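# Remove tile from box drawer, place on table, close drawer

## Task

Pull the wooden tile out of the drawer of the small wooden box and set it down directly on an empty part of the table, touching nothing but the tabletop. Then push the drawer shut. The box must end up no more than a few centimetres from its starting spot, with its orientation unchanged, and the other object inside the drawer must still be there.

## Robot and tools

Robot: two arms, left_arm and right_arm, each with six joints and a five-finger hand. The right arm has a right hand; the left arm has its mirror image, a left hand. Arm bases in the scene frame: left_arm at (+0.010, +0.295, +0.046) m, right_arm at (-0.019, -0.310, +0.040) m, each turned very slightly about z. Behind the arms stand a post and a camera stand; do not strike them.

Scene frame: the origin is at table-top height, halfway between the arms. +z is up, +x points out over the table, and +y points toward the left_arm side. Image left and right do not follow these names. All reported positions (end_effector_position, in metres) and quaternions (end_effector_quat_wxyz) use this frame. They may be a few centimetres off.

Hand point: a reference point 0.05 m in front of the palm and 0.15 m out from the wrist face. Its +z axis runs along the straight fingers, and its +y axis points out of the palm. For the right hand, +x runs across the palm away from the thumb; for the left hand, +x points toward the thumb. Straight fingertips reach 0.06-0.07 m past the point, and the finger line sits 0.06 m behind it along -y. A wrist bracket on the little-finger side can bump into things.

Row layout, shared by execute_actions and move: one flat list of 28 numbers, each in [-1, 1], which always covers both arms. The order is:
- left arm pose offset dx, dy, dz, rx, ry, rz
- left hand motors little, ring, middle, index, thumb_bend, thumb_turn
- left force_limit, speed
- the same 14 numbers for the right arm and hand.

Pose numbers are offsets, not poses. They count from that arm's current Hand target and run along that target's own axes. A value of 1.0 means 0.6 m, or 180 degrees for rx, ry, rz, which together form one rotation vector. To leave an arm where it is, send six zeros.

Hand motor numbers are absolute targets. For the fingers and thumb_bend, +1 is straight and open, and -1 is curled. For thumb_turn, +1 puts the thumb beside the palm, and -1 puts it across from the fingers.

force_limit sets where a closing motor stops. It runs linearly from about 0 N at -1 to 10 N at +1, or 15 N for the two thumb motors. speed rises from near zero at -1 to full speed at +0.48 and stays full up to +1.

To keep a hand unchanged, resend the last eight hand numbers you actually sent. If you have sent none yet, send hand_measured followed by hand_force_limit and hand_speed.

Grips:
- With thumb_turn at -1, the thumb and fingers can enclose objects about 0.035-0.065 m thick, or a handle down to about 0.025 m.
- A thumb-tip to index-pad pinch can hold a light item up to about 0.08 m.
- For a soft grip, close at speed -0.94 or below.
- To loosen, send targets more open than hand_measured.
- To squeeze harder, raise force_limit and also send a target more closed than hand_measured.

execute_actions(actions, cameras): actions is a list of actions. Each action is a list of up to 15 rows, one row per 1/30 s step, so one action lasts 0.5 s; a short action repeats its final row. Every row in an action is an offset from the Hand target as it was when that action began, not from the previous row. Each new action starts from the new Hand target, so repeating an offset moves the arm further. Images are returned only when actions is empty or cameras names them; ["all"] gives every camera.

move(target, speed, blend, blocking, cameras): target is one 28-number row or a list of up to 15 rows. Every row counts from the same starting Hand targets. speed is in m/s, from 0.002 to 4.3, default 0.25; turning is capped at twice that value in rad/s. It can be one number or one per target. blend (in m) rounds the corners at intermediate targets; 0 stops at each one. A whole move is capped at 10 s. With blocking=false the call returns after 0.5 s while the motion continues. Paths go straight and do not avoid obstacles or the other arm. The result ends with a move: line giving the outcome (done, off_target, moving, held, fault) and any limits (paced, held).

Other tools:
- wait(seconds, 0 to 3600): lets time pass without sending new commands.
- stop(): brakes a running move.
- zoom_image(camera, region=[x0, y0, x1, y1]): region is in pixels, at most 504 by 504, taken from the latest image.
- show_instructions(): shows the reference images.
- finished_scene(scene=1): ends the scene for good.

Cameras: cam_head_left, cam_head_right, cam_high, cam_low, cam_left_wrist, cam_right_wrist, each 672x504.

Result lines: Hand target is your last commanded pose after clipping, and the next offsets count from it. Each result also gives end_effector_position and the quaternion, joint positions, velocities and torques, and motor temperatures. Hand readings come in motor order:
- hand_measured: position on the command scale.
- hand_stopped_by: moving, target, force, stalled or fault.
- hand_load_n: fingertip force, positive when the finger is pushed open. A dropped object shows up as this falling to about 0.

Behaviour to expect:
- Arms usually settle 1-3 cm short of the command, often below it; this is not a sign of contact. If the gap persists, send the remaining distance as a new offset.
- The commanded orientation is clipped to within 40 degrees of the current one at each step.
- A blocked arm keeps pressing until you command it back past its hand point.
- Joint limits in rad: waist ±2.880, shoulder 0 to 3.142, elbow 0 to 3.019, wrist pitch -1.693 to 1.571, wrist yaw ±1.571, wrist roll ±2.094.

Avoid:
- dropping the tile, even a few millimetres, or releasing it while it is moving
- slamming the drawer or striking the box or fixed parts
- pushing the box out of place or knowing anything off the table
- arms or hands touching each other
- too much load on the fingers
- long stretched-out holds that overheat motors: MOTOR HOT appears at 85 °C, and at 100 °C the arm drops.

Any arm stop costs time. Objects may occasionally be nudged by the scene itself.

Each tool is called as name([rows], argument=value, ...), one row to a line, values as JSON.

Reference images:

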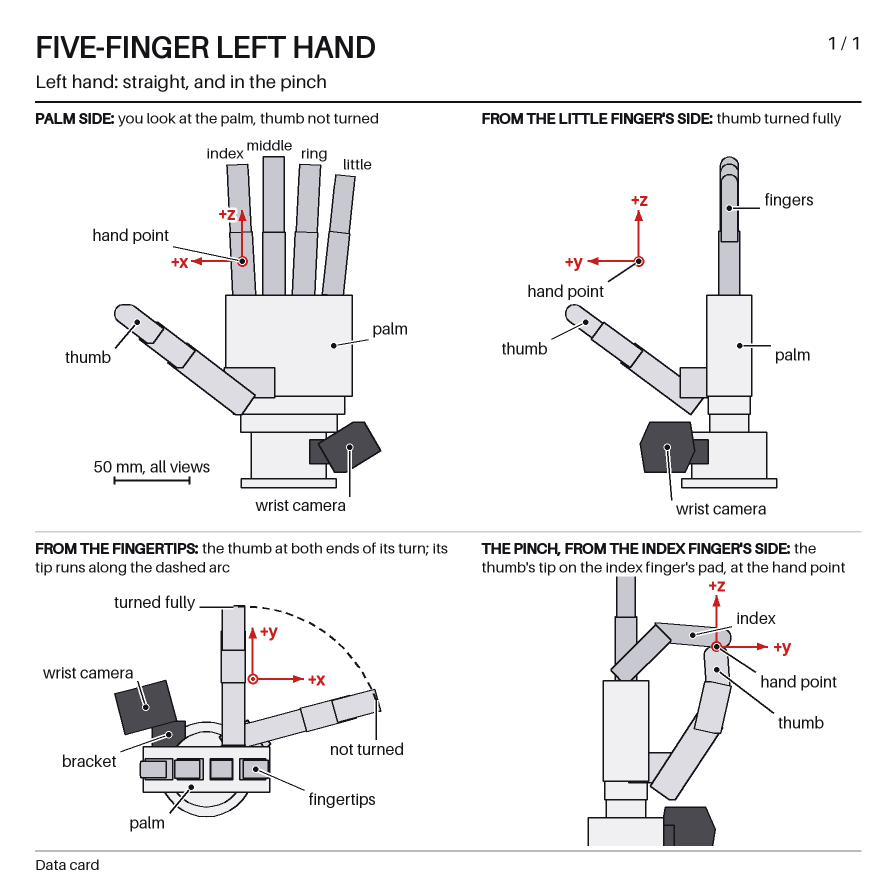

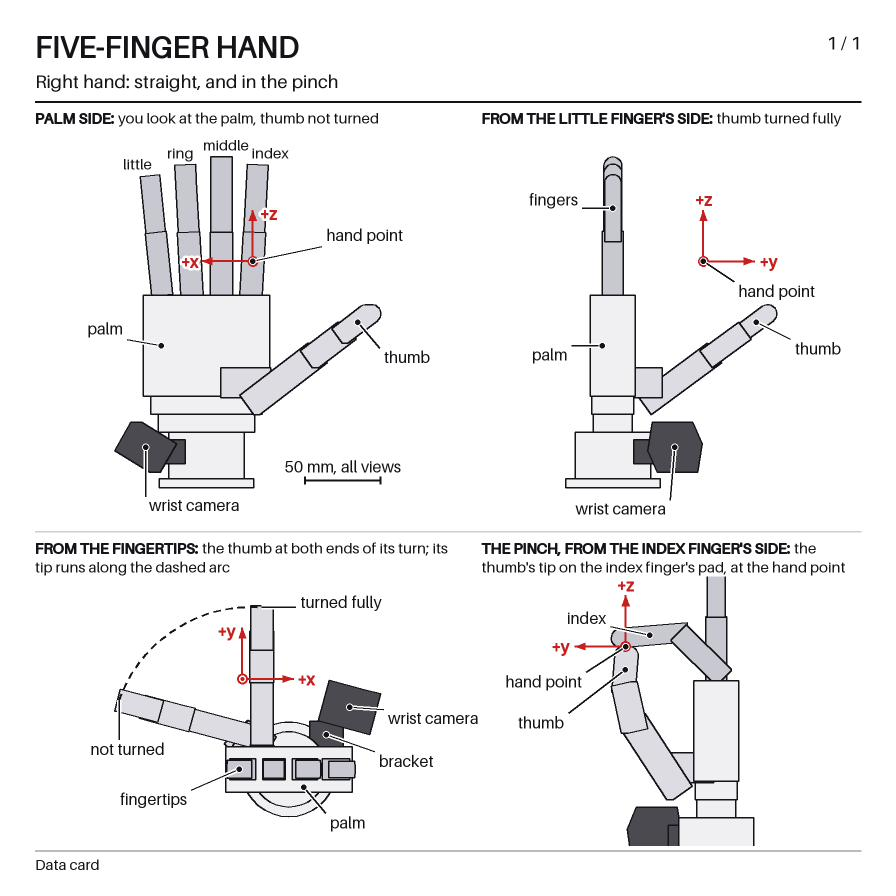

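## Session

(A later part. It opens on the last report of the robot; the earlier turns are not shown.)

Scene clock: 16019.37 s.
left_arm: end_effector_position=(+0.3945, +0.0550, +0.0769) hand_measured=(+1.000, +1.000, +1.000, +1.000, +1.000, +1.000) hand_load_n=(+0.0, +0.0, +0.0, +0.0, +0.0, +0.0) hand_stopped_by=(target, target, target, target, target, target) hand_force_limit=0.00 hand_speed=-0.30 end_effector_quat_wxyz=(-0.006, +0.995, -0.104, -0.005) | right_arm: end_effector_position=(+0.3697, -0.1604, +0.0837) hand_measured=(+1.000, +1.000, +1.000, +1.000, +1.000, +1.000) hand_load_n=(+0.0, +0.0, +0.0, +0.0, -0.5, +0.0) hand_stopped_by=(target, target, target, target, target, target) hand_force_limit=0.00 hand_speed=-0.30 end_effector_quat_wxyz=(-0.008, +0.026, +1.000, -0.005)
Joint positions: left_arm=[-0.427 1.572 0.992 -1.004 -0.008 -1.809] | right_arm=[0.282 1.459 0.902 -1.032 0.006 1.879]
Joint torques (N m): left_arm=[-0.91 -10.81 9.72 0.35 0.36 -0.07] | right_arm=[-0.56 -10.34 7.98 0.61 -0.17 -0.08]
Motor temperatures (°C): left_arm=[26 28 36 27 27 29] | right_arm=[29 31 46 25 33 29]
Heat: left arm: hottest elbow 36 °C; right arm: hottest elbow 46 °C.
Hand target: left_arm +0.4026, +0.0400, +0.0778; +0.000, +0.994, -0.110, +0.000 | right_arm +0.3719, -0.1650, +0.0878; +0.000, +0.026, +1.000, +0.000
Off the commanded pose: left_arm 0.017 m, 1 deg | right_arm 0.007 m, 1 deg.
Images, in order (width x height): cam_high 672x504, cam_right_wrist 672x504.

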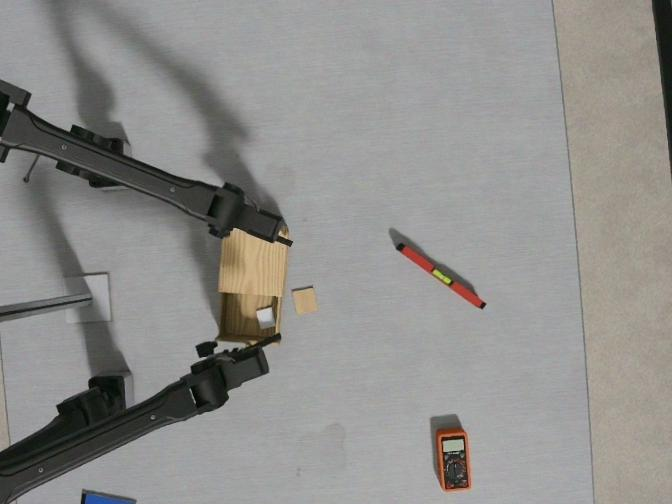

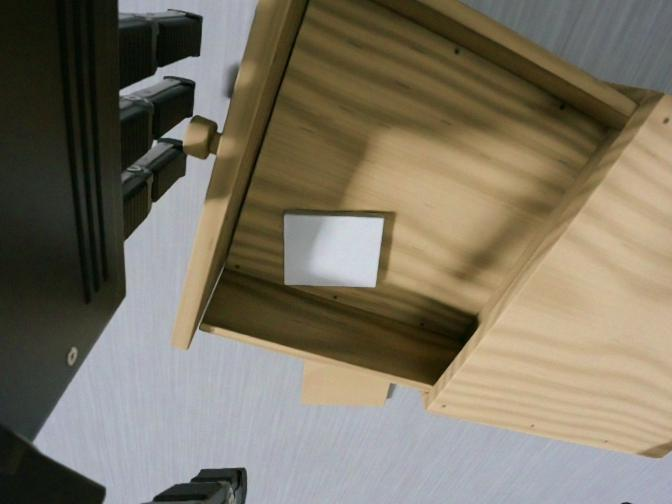

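move([
  [0,0,0,0,0,0,1,1,1,1,1,1,0,-0.3,0.004,-0.0332,0,0,0,0,1,1,1,1,1,1,0,-0.3],
  [0,0,0,0,0,0,1,1,1,1,1,1,0,-0.3,-0.0293,-0.0358,-0.1167,0,0,0.0167,1,1,-1,1,1,1,0,-0.3],
], speed=0.08, blend=[0.01,0], cameras=["cam_right_wrist","cam_high","cam_low"])

Scene clock: 16065.70 s.
left_arm: end_effector_position=(+0.3945, +0.0550, +0.0769) hand_measured=(+1.000, +1.000, +1.000, +1.000, +1.000, +1.000) hand_load_n=(+0.0, +0.0, +0.0, +0.0, +0.0, +0.0) hand_stopped_by=(target, target, target, target, target, target) hand_force_limit=0.00 hand_speed=-0.30 end_effector_quat_wxyz=(-0.006, +0.995, -0.104, -0.005) | right_arm: end_effector_position=(+0.3692, -0.1839, +0.1369) hand_measured=(+1.000, +1.000, -1.000, +1.000, +1.000, +1.000) hand_load_n=(+0.0, +0.0, +0.0, +0.0, +0.0, +0.0) hand_stopped_by=(target, target, target, target, target, target) hand_force_limit=0.00 hand_speed=-0.30 end_effector_quat_wxyz=(-0.023, +0.037, +0.999, -0.007)
Joint positions: left_arm=[-0.427 1.572 0.992 -1.004 -0.008 -1.809] | right_arm=[0.221 1.391 0.992 -1.219 0.003 1.839]
Joint torques (N m): left_arm=[-1.03 -10.64 9.76 0.31 0.36 -0.07] | right_arm=[-0.73 -9.82 12.89 -0.08 -0.17 0.16]
Heat: left arm: hottest elbow 36 °C; right arm: hottest elbow 42 °C.
Hand target: left_arm +0.4026, +0.0400, +0.0778; +0.000, +0.994, -0.110, +0.000 | right_arm +0.3884, -0.1874, +0.1579; +0.000, +0.052, +0.999, +0.000
Off the commanded pose: left_arm 0.017 m, 1 deg | right_arm 0.029 m, 3 deg.
move: off_target (right_arm); target 2's new numbers were sent with right_arm's hand 0.029 m and 3 deg from that target
Images, in order (width x height): cam_high 672x504, cam_low 672x504, cam_right_wrist 672x504.

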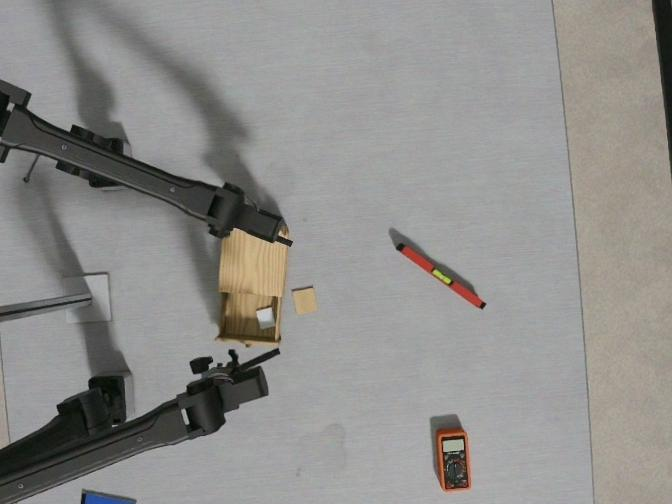

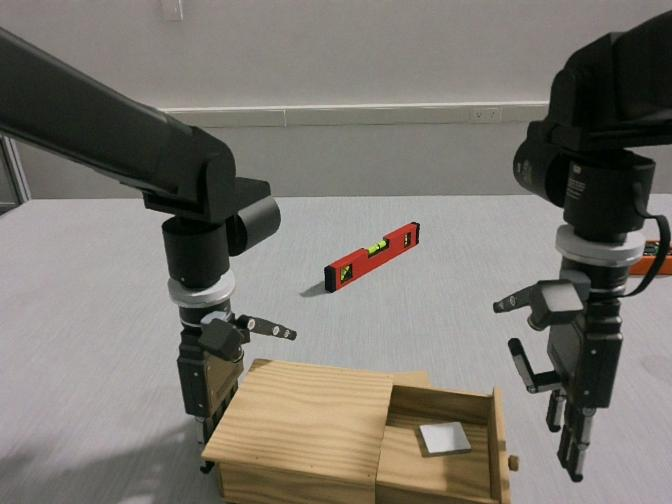

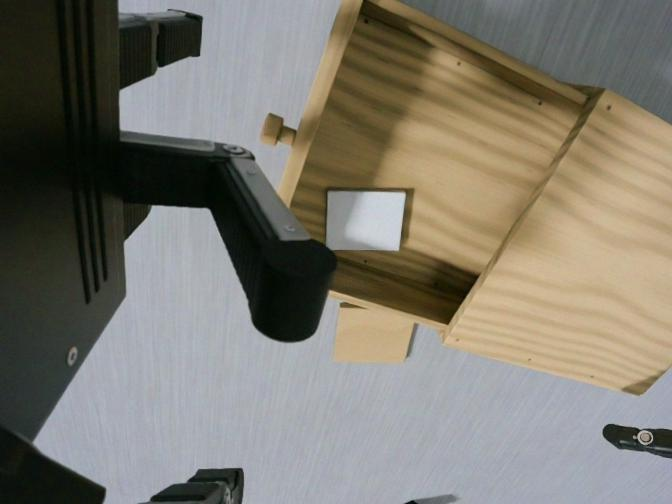

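move(target=[0,0,0,0,0,0,1,1,1,1,1,1,0,-0.3,0,0,0.1267,0,0,0,1,1,-1,1,1,1,0,-0.3], speed=0.08, cameras=["cam_right_wrist","cam_high","cam_low"])

zoom_image(camera="cam_high", region=[205, 295, 295, 385])

Scene clock: 16083.53 s.
left_arm: end_effector_position=(+0.3945, +0.0550, +0.0769) hand_measured=(+1.000, +1.000, +1.000, +1.000, +1.000, +1.000) hand_load_n=(+0.0, +0.0, +0.0, +0.0, +0.0, +0.0) hand_stopped_by=(target, target, target, target, target, target) hand_force_limit=0.00 hand_speed=-0.30 end_effector_quat_wxyz=(-0.006, +0.995, -0.104, -0.005) | right_arm: end_effector_position=(+0.3851, -0.1807, +0.0851) hand_measured=(+1.000, +1.000, -1.000, +1.000, +1.000, +1.000) hand_load_n=(+0.5, +0.0, +0.5, +0.0, +0.0, +0.0) hand_stopped_by=(target, target, target, target, target, target) hand_force_limit=0.00 hand_speed=-0.30 end_effector_quat_wxyz=(+0.001, +0.037, +0.999, -0.001)
Joint positions: left_arm=[-0.427 1.572 0.992 -1.004 -0.008 -1.809] | right_arm=[0.221 1.47 0.916 -1.016 0.003 1.84]
Joint torques (N m): left_arm=[-1.03 -10.7 9.72 0.32 0.36 -0.08] | right_arm=[-0.67 -8.94 8.25 0.65 -0.17 0.16]
Motor temperatures (°C): left_arm=[26 28 36 27 26 29] | right_arm=[29 31 42 25 28 29]
Heat: left arm: hottest elbow 36 °C; right arm: hottest elbow 42 °C.
Hand target: left_arm +0.4026, +0.0400, +0.0778; +0.000, +0.994, -0.110, +0.000 | right_arm +0.3885, -0.1874, +0.0820; +0.000, +0.052, +0.999, +0.000
Off the commanded pose: left_arm 0.017 m, 1 deg | right_arm 0.008 m, 2 deg.
move: done
Images, in order (width x height): cam_high 672x504, cam_low 672x504, cam_right_wrist 672x504.

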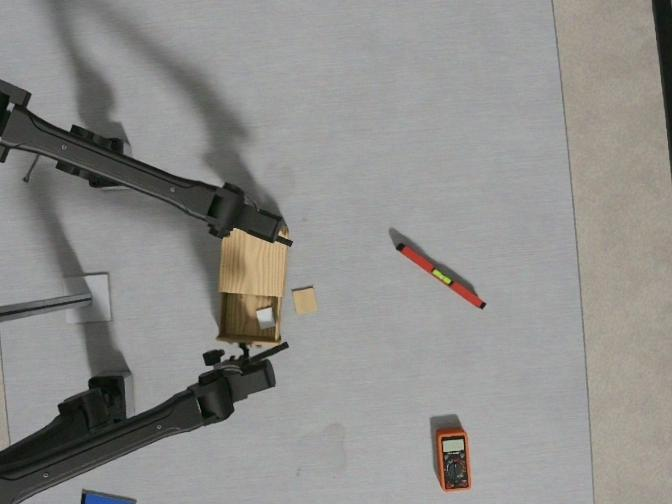

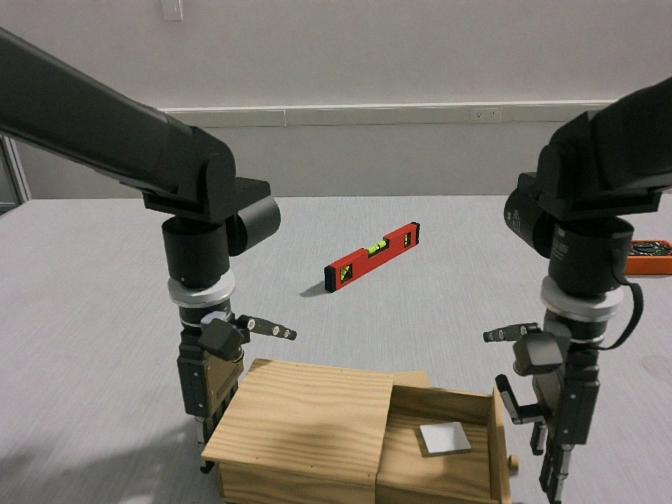

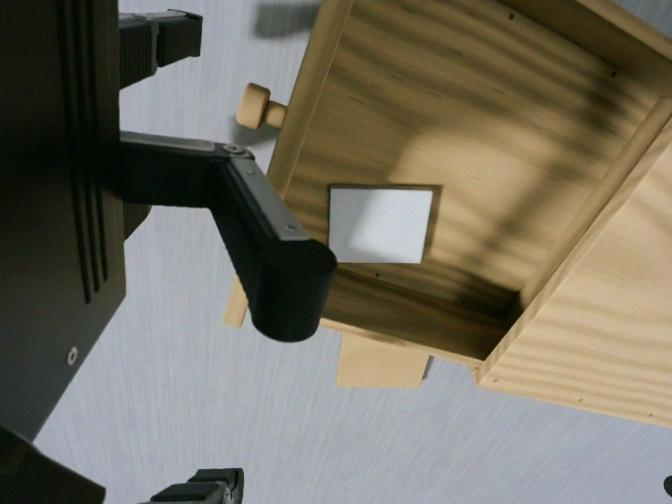

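Scaled by 5.600 from the camera's image (finer frame: 960x720).

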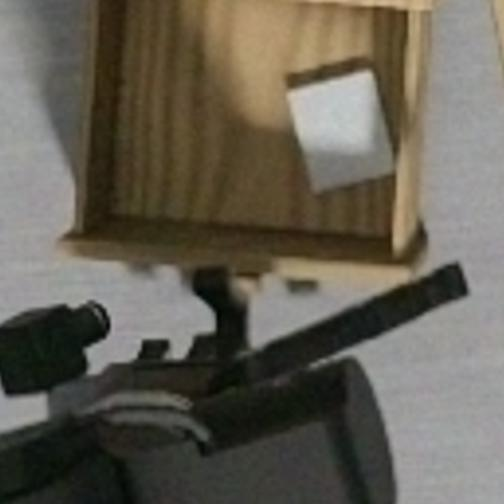

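zoom_image(camera="cam_low", region=[440, 330, 620, 504])

Scaled by 2.800 from the camera's image (finer frame: 960x720).

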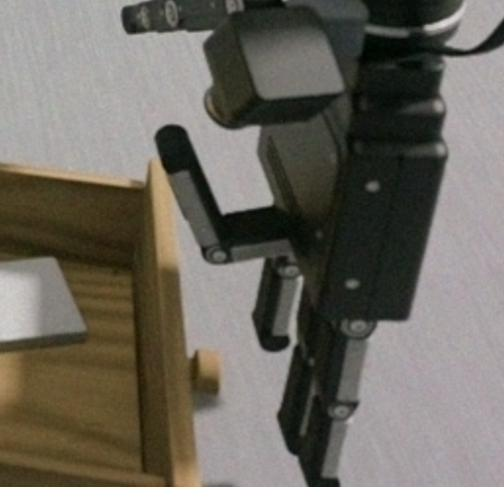

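move(target=[0,0,0,0,0,0,1,1,1,1,1,1,0,-0.3,-0.0017,0.05,0,0,0,0,1,1,-1,1,1,1,0,-0.3], speed=0.06, cameras=["cam_right_wrist","cam_low"])

zoom_image(camera="cam_low", region=[440, 330, 620, 504])

Scene clock: 16105.47 s.
left_arm: end_effector_position=(+0.3945, +0.0550, +0.0769) hand_measured=(+1.000, +1.000, +1.000, +1.000, +1.000, +1.000) hand_load_n=(+0.0, +0.0, +0.0, +0.0, +0.0, +0.0) hand_stopped_by=(target, target, target, target, target, target) hand_force_limit=0.00 hand_speed=-0.30 end_effector_quat_wxyz=(-0.006, +0.995, -0.104, -0.005) | right_arm: end_effector_position=(+0.3811, -0.1652, +0.0766) hand_measured=(+1.000, +1.000, -1.000, +1.000, +1.000, +1.000) hand_load_n=(+0.0, +0.0, +0.0, +0.0, +0.0, +0.0) hand_stopped_by=(target, target, target, target, target, target) hand_force_limit=0.00 hand_speed=-0.30 end_effector_quat_wxyz=(-0.010, +0.051, +0.999, -0.003)
Joint positions: left_arm=[-0.427 1.572 0.992 -1.004 -0.008 -1.809] | right_arm=[0.266 1.491 0.916 -1.016 0.001 1.911]
Joint torques (N m): left_arm=[-0.97 -10.64 9.7 0.32 0.37 -0.07] | right_arm=[1.32 -8.88 10.61 0.49 -0.14 0.14]
Heat: left arm: hottest elbow 36 °C; right arm: hottest elbow 42 °C.
Hand target: left_arm +0.4026, +0.0400, +0.0778; +0.000, +0.994, -0.110, +0.000 | right_arm +0.3926, -0.1576, +0.0821; +0.000, +0.052, +0.999, +0.000
Off the commanded pose: left_arm 0.017 m, 1 deg | right_arm 0.015 m, 1 deg.
move: off_target (right_arm)
Images, in order (width x height): cam_low 672x504, cam_right_wrist 672x504.

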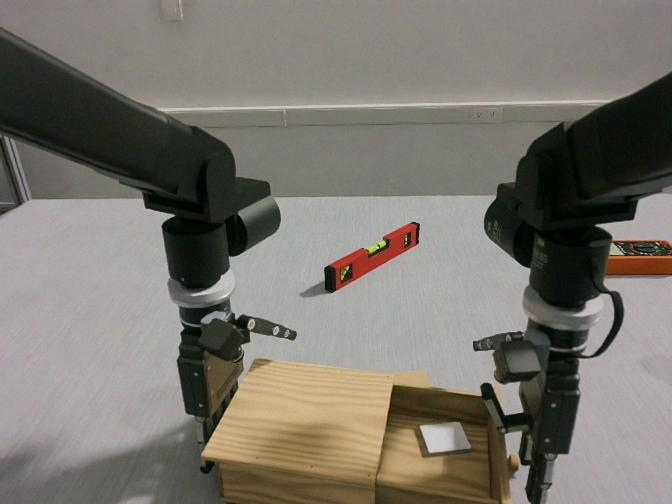

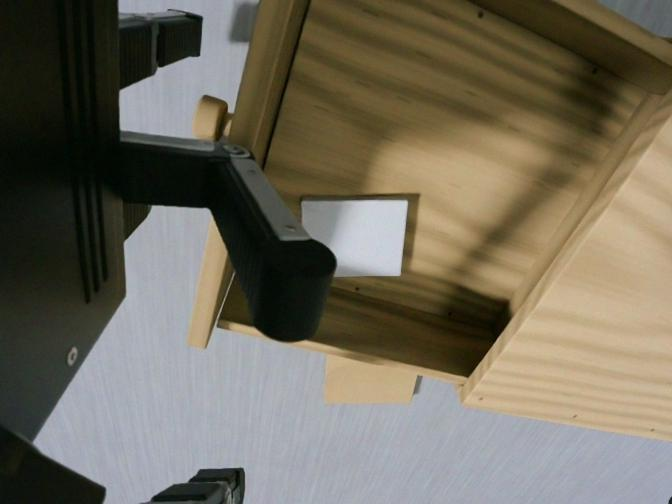

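Scaled by 2.800 from the camera's image (finer frame: 960x720).

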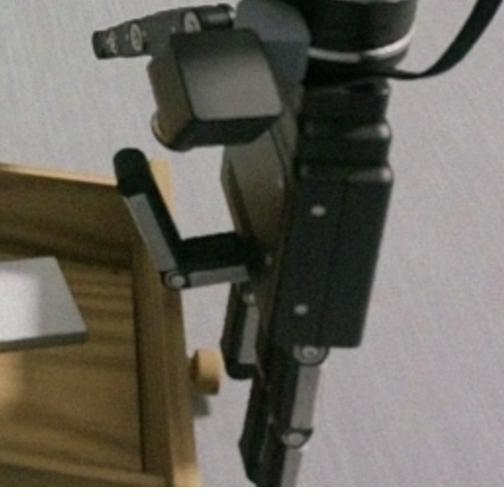

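move(target=[0,0,0,0,0,0,1,1,1,1,1,1,0,-0.3,0,0,-0.03,0,0,0,1,1,-1,1,1,1,0,-0.3], speed=0.06, cameras=["cam_low"])

zoom_image(camera="cam_low", region=[440, 330, 620, 504])

Scene clock: 16114.10 s.
left_arm: end_effector_position=(+0.3945, +0.0550, +0.0769) hand_measured=(+1.000, +1.000, +1.000, +1.000, +1.000, +1.000) hand_load_n=(+0.0, +0.0, +0.0, +0.0, +0.0, +0.0) hand_stopped_by=(target, target, target, target, target, target) hand_force_limit=0.00 hand_speed=-0.30 end_effector_quat_wxyz=(-0.006, +0.995, -0.104, -0.005) | right_arm: end_effector_position=(+0.3745, -0.1668, +0.0788) hand_measured=(+1.000, +1.000, -1.000, +1.000, +1.000, +1.000) hand_load_n=(+0.0, +0.0, +0.0, +0.0, -0.5, +0.0) hand_stopped_by=(target, target, target, target, target, target) hand_force_limit=0.00 hand_speed=-0.30 end_effector_quat_wxyz=(-0.024, +0.051, +0.998, -0.008)
Joint positions: left_arm=[-0.427 1.572 0.992 -1.004 -0.008 -1.809] | right_arm=[0.266 1.488 0.923 -1.056 0.001 1.912]
Joint torques (N m): left_arm=[-0.97 -10.75 9.72 0.32 0.36 -0.06] | right_arm=[1.32 -10.93 12.08 -0.09 -0.16 0.17]
Heat: left arm: hottest elbow 36 °C; right arm: hottest elbow 42 °C.
Hand target: left_arm +0.4026, +0.0400, +0.0778; +0.000, +0.994, -0.110, +0.000 | right_arm +0.3926, -0.1576, +0.1000; +0.000, +0.052, +0.999, +0.000
Off the commanded pose: left_arm 0.017 m, 1 deg | right_arm 0.029 m, 3 deg.
move: off_target (right_arm)

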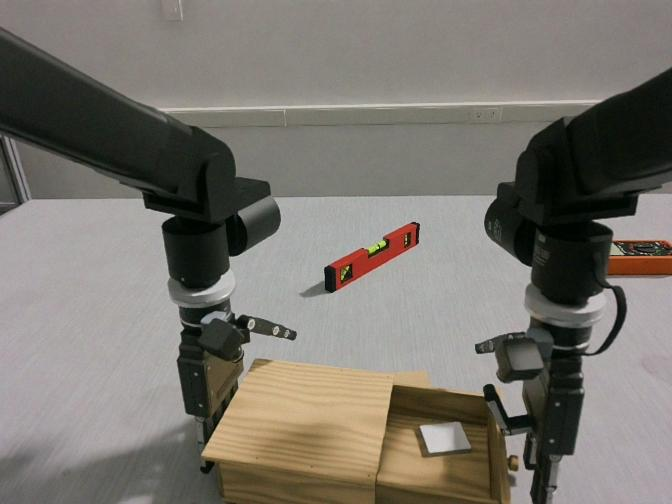

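Scaled by 2.800 from the camera's image (finer frame: 960x720).

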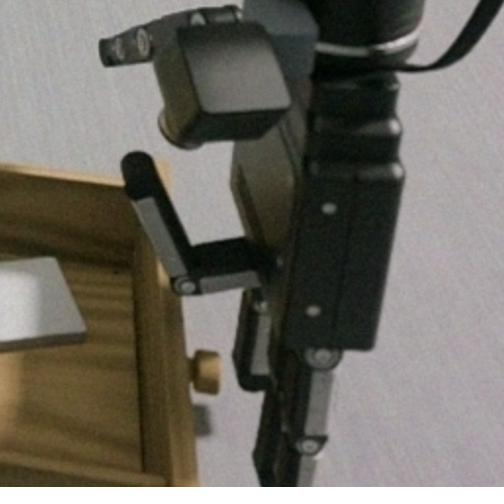

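move(target=[0,0,0,0,0,0,1,1,1,1,1,1,0,-0.3,-0.0003,0.0167,0.012,0,0,0,1,1,-1,1,1,1,0,-0.3], speed=0.06, cameras=["cam_low","cam_right_wrist"])

zoom_image(camera="cam_low", region=[440, 330, 620, 504])

Scene clock: 16127.10 s.
left_arm: end_effector_position=(+0.3945, +0.0550, +0.0769) hand_measured=(+1.000, +1.000, +1.000, +1.000, +1.000, +1.000) hand_load_n=(+0.0, +0.0, +0.0, +0.5, +0.0, +0.0) hand_stopped_by=(target, target, target, target, target, target) hand_force_limit=0.00 hand_speed=-0.30 end_effector_quat_wxyz=(-0.006, +0.995, -0.104, -0.005) | right_arm: end_effector_position=(+0.3735, -0.1585, +0.0790) hand_measured=(+1.000, +1.000, -1.000, +1.000, +1.000, +1.000) hand_load_n=(+0.0, +0.0, +0.0, +0.0, +0.0, +0.0) hand_stopped_by=(target, target, target, target, target, target) hand_force_limit=0.00 hand_speed=-0.30 end_effector_quat_wxyz=(-0.022, +0.051, +0.998, -0.007)
Joint positions: left_arm=[-0.427 1.572 0.992 -1.004 -0.008 -1.809] | right_arm=[0.289 1.488 0.923 -1.052 0.001 1.935]
Joint torques (N m): left_arm=[-0.91 -10.7 9.7 0.35 0.35 -0.08] | right_arm=[1.49 -9.35 12.11 0.54 -0.14 0.17]
Heat: left arm: hottest elbow 36 °C; right arm: hottest elbow 43 °C.
Hand target: left_arm +0.4026, +0.0400, +0.0778; +0.000, +0.994, -0.110, +0.000 | right_arm +0.3938, -0.1475, +0.0928; +0.000, +0.052, +0.999, +0.000
Off the commanded pose: left_arm 0.017 m, 1 deg | right_arm 0.027 m, 3 deg.
move: off_target (right_arm)

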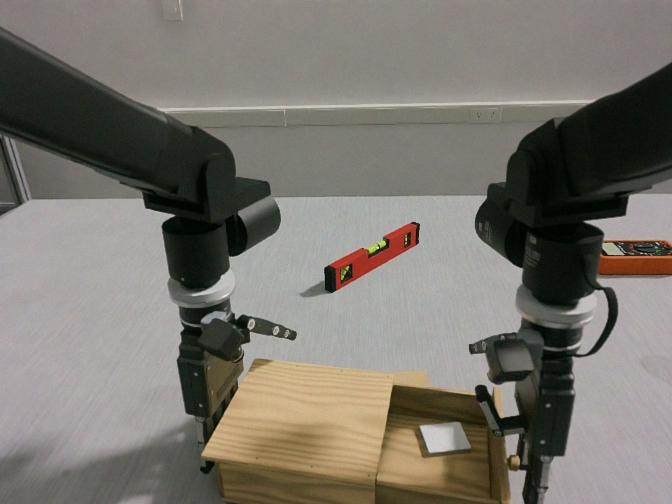

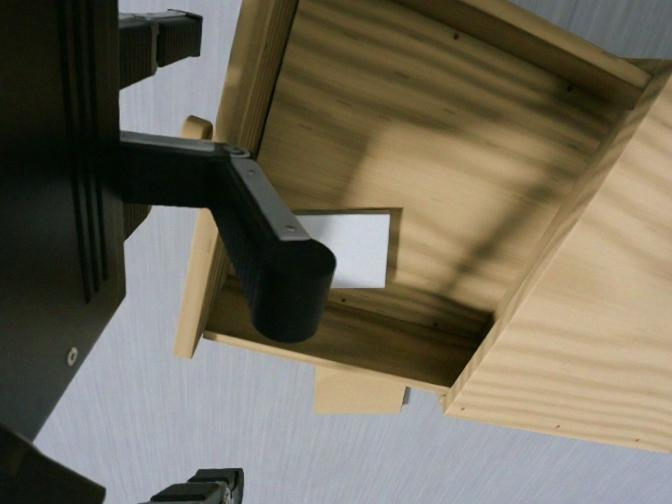

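Scaled by 2.800 from the camera's image (finer frame: 960x720).

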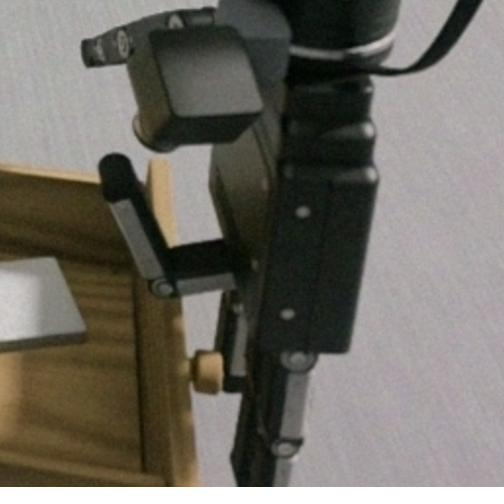

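move([
  [0,0,0,0,0,0,1,1,1,1,1,1,0,-0.3,-0.0035,-0.0625,-0.0787,0,0,0,1,1,-1,1,1,1,0,-0.3],
  [0,0,0,0,0,0,1,1,1,1,1,1,0,-0.3,-0.0035,-0.0625,-0.0053,0,0,0,1,1,-1,1,1,1,0,-0.3],
], speed=0.08, cameras=["cam_low","cam_right_wrist"])

zoom_image(camera="cam_low", region=[440, 330, 620, 504])

Scene clock: 16149.03 s.
left_arm: end_effector_position=(+0.3945, +0.0550, +0.0769) hand_measured=(+1.000, +1.000, +1.000, +1.000, +1.000, +1.000) hand_load_n=(+0.0, +0.0, +0.0, +0.0, +0.0, +0.0) hand_stopped_by=(target, target, target, target, target, target) hand_force_limit=0.00 hand_speed=-0.30 end_effector_quat_wxyz=(-0.006, +0.995, -0.104, -0.005) | right_arm: end_effector_position=(+0.3897, -0.1802, +0.0983) hand_measured=(+1.000, +1.000, -1.000, +1.000, +1.000, +1.000) hand_load_n=(+0.0, +0.0, +0.0, +0.0, +0.0, +0.0) hand_stopped_by=(target, target, target, target, target, target) hand_force_limit=0.00 hand_speed=-0.30 end_effector_quat_wxyz=(-0.001, +0.052, +0.999, -0.001)
Joint positions: left_arm=[-0.427 1.572 0.992 -1.004 -0.008 -1.809] | right_arm=[0.223 1.46 0.945 -1.058 0.001 1.87]
Joint torques (N m): left_arm=[-1.2 -10.64 9.69 0.35 0.36 -0.08] | right_arm=[-0.56 -9.11 8.5 0.65 -0.12 -0.1]
Heat: left arm: hottest elbow 36 °C; right arm: hottest elbow 44 °C.
Hand target: left_arm +0.4026, +0.0400, +0.0778; +0.000, +0.994, -0.110, +0.000 | right_arm +0.3920, -0.1852, +0.0960; +0.000, +0.052, +0.999, +0.000
Off the commanded pose: left_arm 0.017 m, 1 deg | right_arm 0.006 m, 0 deg.
move: done

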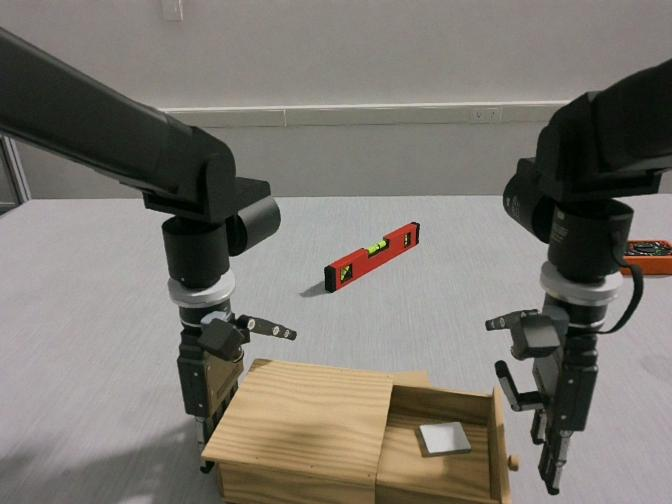

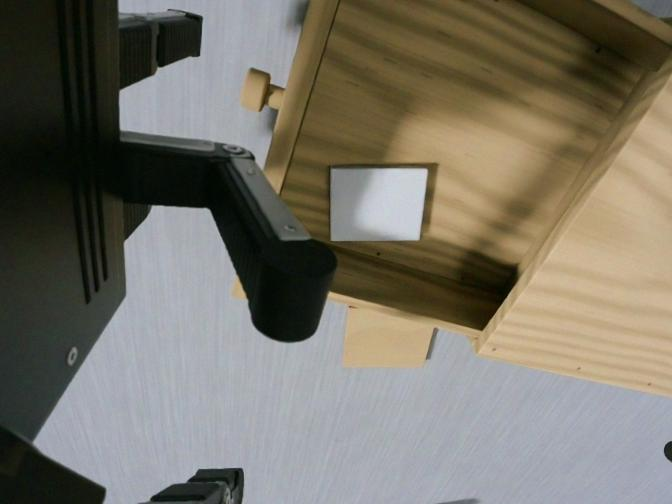

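Scaled by 2.800 from the camera's image (finer frame: 960x720).

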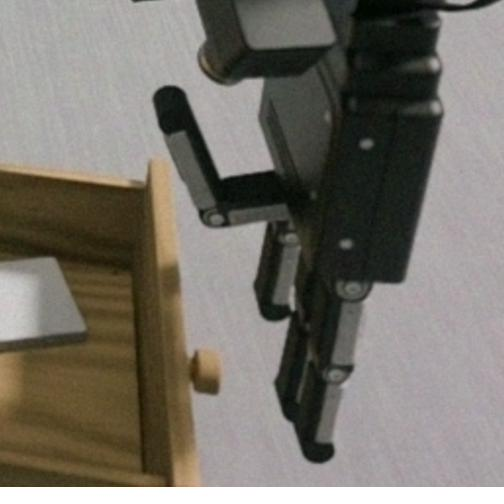

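move(target=[0,0,0,0,0,0,1,1,1,1,1,1,0,-0.3,-0.005,0.0583,0.003,0,0,0,1,1,-1,1,1,1,0,-0.3], speed=0.06, cameras=["cam_low","cam_right_wrist"])

zoom_image(camera="cam_low", region=[440, 330, 620, 504])

Scene clock: 16158.00 s.
left_arm: end_effector_position=(+0.3945, +0.0550, +0.0769) hand_measured=(+1.000, +1.000, +1.000, +1.000, +1.000, +1.000) hand_load_n=(+0.0, +0.0, +0.0, +0.0, +0.0, +0.0) hand_stopped_by=(target, target, target, target, target, target) hand_force_limit=0.00 hand_speed=-0.30 end_effector_quat_wxyz=(-0.006, +0.995, -0.104, -0.005) | right_arm: end_effector_position=(+0.3828, -0.1597, +0.0855) hand_measured=(+1.000, +1.000, -1.000, +1.000, +1.000, +1.000) hand_load_n=(+0.0, +0.0, +0.0, +0.0, +0.0, +0.0) hand_stopped_by=(target, target, target, target, target, target) hand_force_limit=0.00 hand_speed=-0.30 end_effector_quat_wxyz=(-0.015, +0.051, +0.999, -0.005)
Joint positions: left_arm=[-0.427 1.572 0.992 -1.004 -0.008 -1.809] | right_arm=[0.279 1.491 0.945 -1.057 0.001 1.924]
Joint torques (N m): left_arm=[-1.08 -10.7 9.73 0.35 0.36 -0.08] | right_arm=[1.38 -9.05 11.45 0.57 -0.14 0.18]
Heat: left arm: hottest elbow 36 °C; right arm: hottest elbow 44 °C.
Hand target: left_arm +0.4026, +0.0400, +0.0778; +0.000, +0.994, -0.110, +0.000 | right_arm +0.3985, -0.1506, +0.0941; +0.000, +0.052, +0.999, +0.000
Off the commanded pose: left_arm 0.017 m, 1 deg | right_arm 0.020 m, 2 deg.
move: off_target (right_arm)

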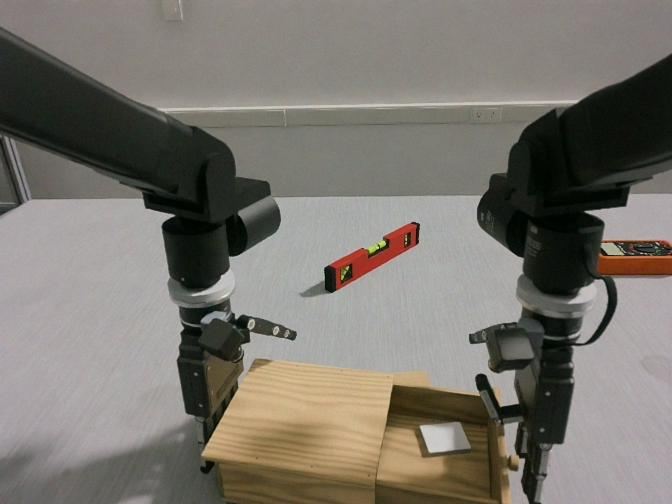

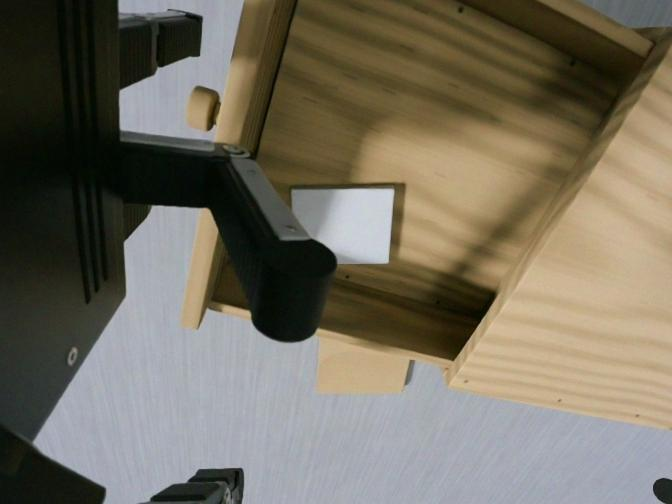

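Scaled by 2.800 from the camera's image (finer frame: 960x720).

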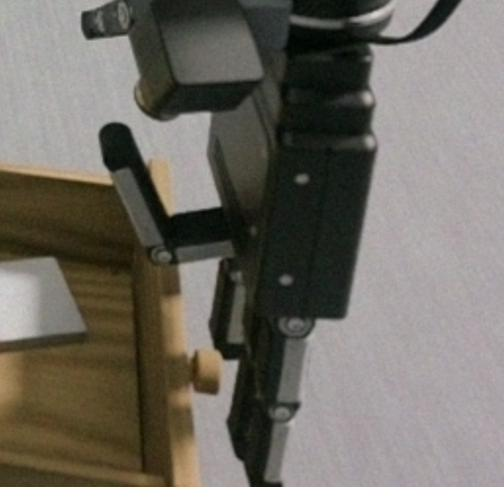

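execute_actions(actions=[])

Scene clock: 16186.87 s.
left_arm: end_effector_position=(+0.3945, +0.0550, +0.0769) hand_measured=(+1.000, +1.000, +1.000, +1.000, +1.000, +1.000) hand_load_n=(+0.0, +0.0, +0.0, +0.0, +0.0, +0.0) hand_stopped_by=(target, target, target, target, target, target) hand_force_limit=0.00 hand_speed=-0.30 end_effector_quat_wxyz=(-0.006, +0.995, -0.104, -0.005) | right_arm: end_effector_position=(+0.3829, -0.1597, +0.0855) hand_measured=(+1.000, +1.000, -1.000, +1.000, +1.000, +1.000) hand_load_n=(+0.0, +0.0, +0.0, +0.0, +0.0, +0.0) hand_stopped_by=(target, target, target, target, target, target) hand_force_limit=0.00 hand_speed=-0.30 end_effector_quat_wxyz=(-0.015, +0.051, +0.999, -0.005)
Joint positions: left_arm=[-0.427 1.572 0.992 -1.004 -0.008 -1.809] | right_arm=[0.279 1.491 0.945 -1.057 0.001 1.925]
Joint velocities: within noise
Joint torques (N m): left_arm=[-1.08 -10.81 9.72 0.34 0.36 -0.07] | right_arm=[1.38 -9.11 11.45 0.57 -0.14 0.17]
Motor temperatures (°C): left_arm=[26 28 36 27 26 29] | right_arm=[29 31 45 25 27 29]
Heat: left arm: hottest elbow 36 °C; right arm: hottest elbow 45 °C.
Hand target: left_arm +0.4026, +0.0400, +0.0778; +0.000, +0.994, -0.110, +0.000 | right_arm +0.3986, -0.1506, +0.0941; +0.000, +0.052, +0.999, +0.000
Off the commanded pose: left_arm 0.017 m, 1 deg | right_arm 0.020 m, 2 deg.

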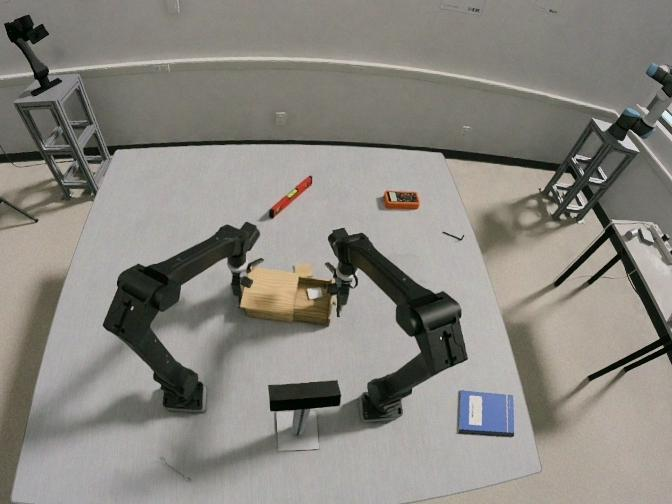

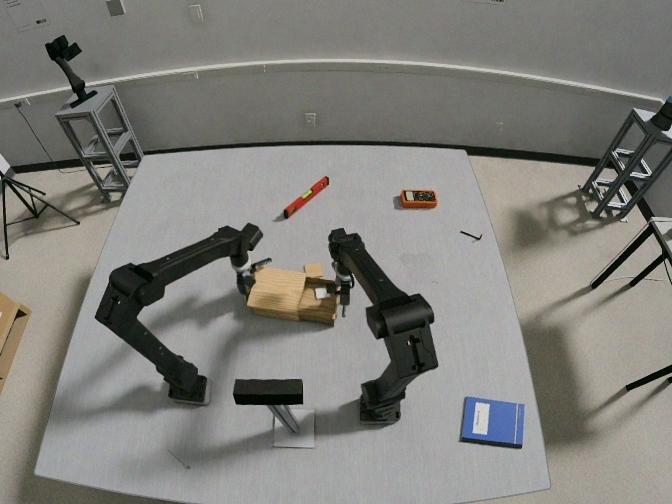

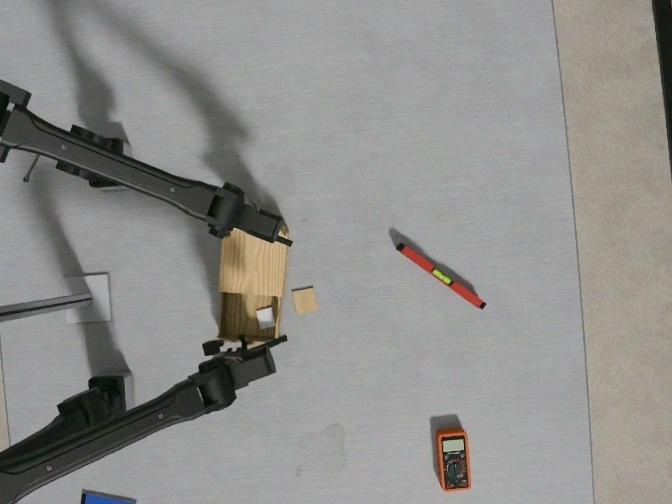

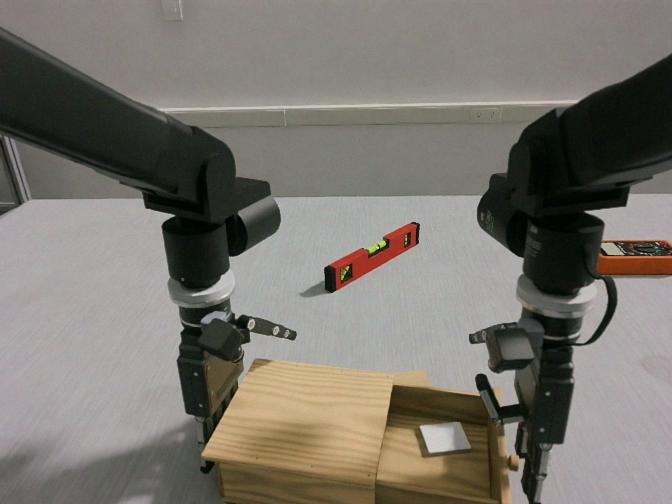

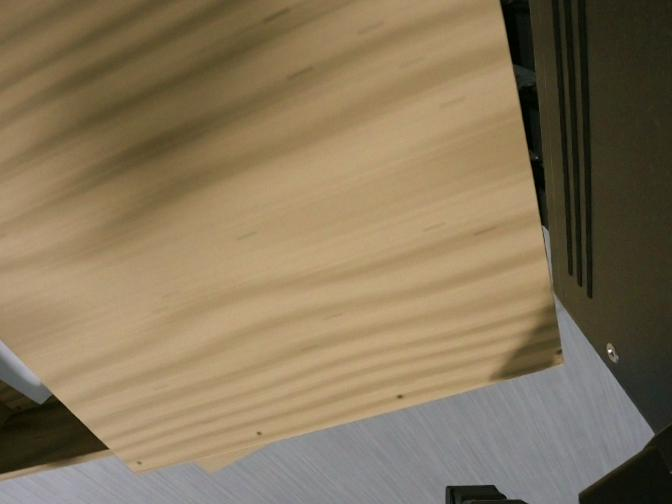

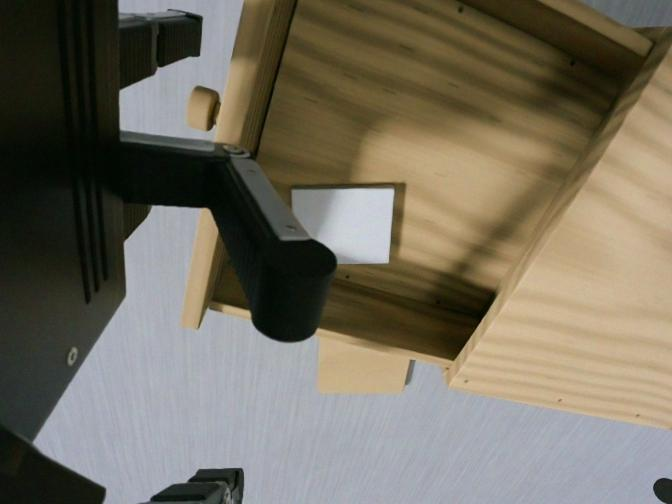

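move(target=[0,0.004,0,0,0,0,1,1,1,1,1,1,0,-0.3,0,0.02,0,0,0,0,1,1,-1,1,1,1,0,-0.3], speed=0.04, cameras=["cam_high","cam_low","cam_right_wrist"])

zoom_image(camera="cam_high", region=[200, 270, 300, 370])

Scene clock: 16200.03 s.
left_arm: end_effector_position=(+0.3944, +0.0545, +0.0769) hand_measured=(+1.000, +1.000, +1.000, +1.000, +1.000, +1.000) hand_load_n=(+0.0, +0.0, +0.0, +0.0, +0.0, +0.0) hand_stopped_by=(target, target, target, target, target, target) hand_force_limit=0.00 hand_speed=-0.30 end_effector_quat_wxyz=(-0.006, +0.995, -0.103, -0.005) | right_arm: end_effector_position=(+0.3795, -0.1503, +0.0817) hand_measured=(+1.000, +1.000, -1.000, +1.000, +1.000, +1.000) hand_load_n=(+0.0, +0.0, +0.0, +0.0, +0.0, +0.0) hand_stopped_by=(target, target, target, target, target, target) hand_force_limit=0.00 hand_speed=-0.30 end_effector_quat_wxyz=(-0.019, +0.051, +0.998, -0.007)
Joint positions: left_arm=[-0.429 1.572 0.992 -1.004 -0.009 -1.813] | right_arm=[0.306 1.501 0.945 -1.057 0.001 1.953]
Joint torques (N m): left_arm=[-1.32 -10.7 9.84 0.35 0.38 -0.08] | right_arm=[1.44 -9.11 12.42 0.49 -0.15 0.17]
Heat: left arm: hottest elbow 36 °C; right arm: hottest elbow 45 °C.
Hand target: left_arm +0.4022, +0.0377, +0.0778; +0.000, +0.994, -0.109, +0.000 | right_arm +0.3998, -0.1388, +0.0941; +0.000, +0.052, +0.999, +0.000
Off the commanded pose: left_arm 0.019 m, 1 deg | right_arm 0.026 m, 2 deg.
move: off_target (left_arm, right_arm)

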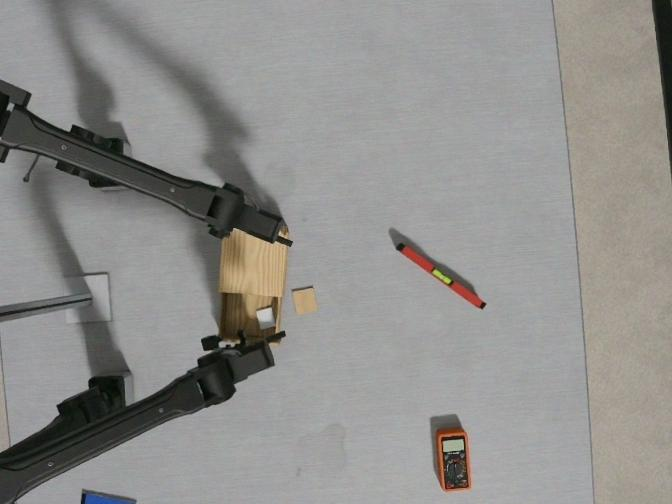

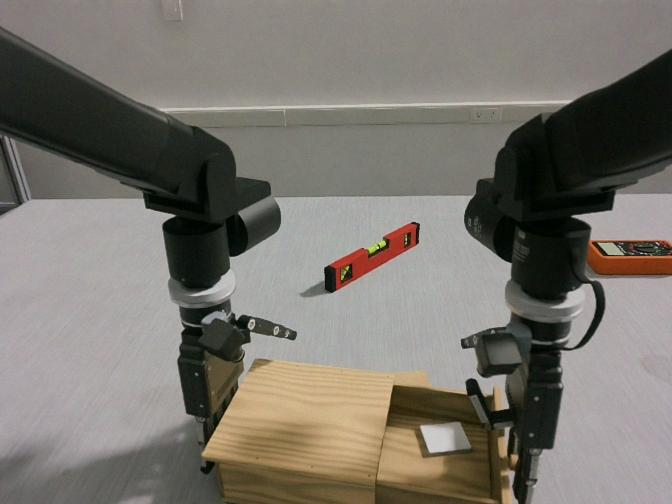

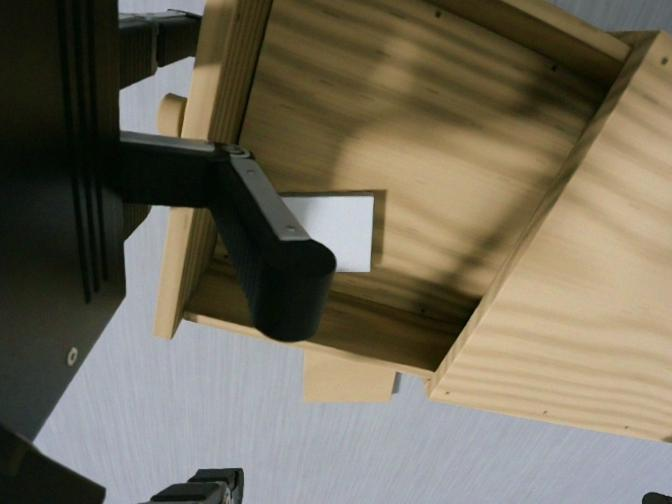

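Scaled by 5.040 from the camera's image (finer frame: 960x720).

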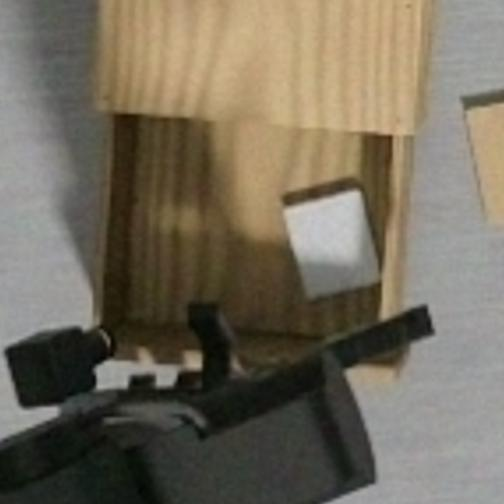

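zoom_image(camera="cam_low", region=[440, 330, 620, 504])

Scaled by 2.800 from the camera's image (finer frame: 960x720).

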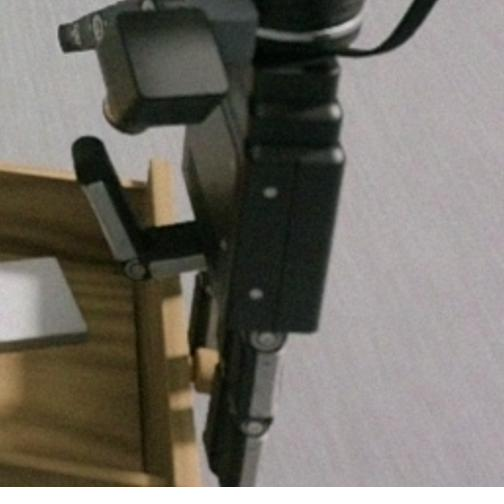

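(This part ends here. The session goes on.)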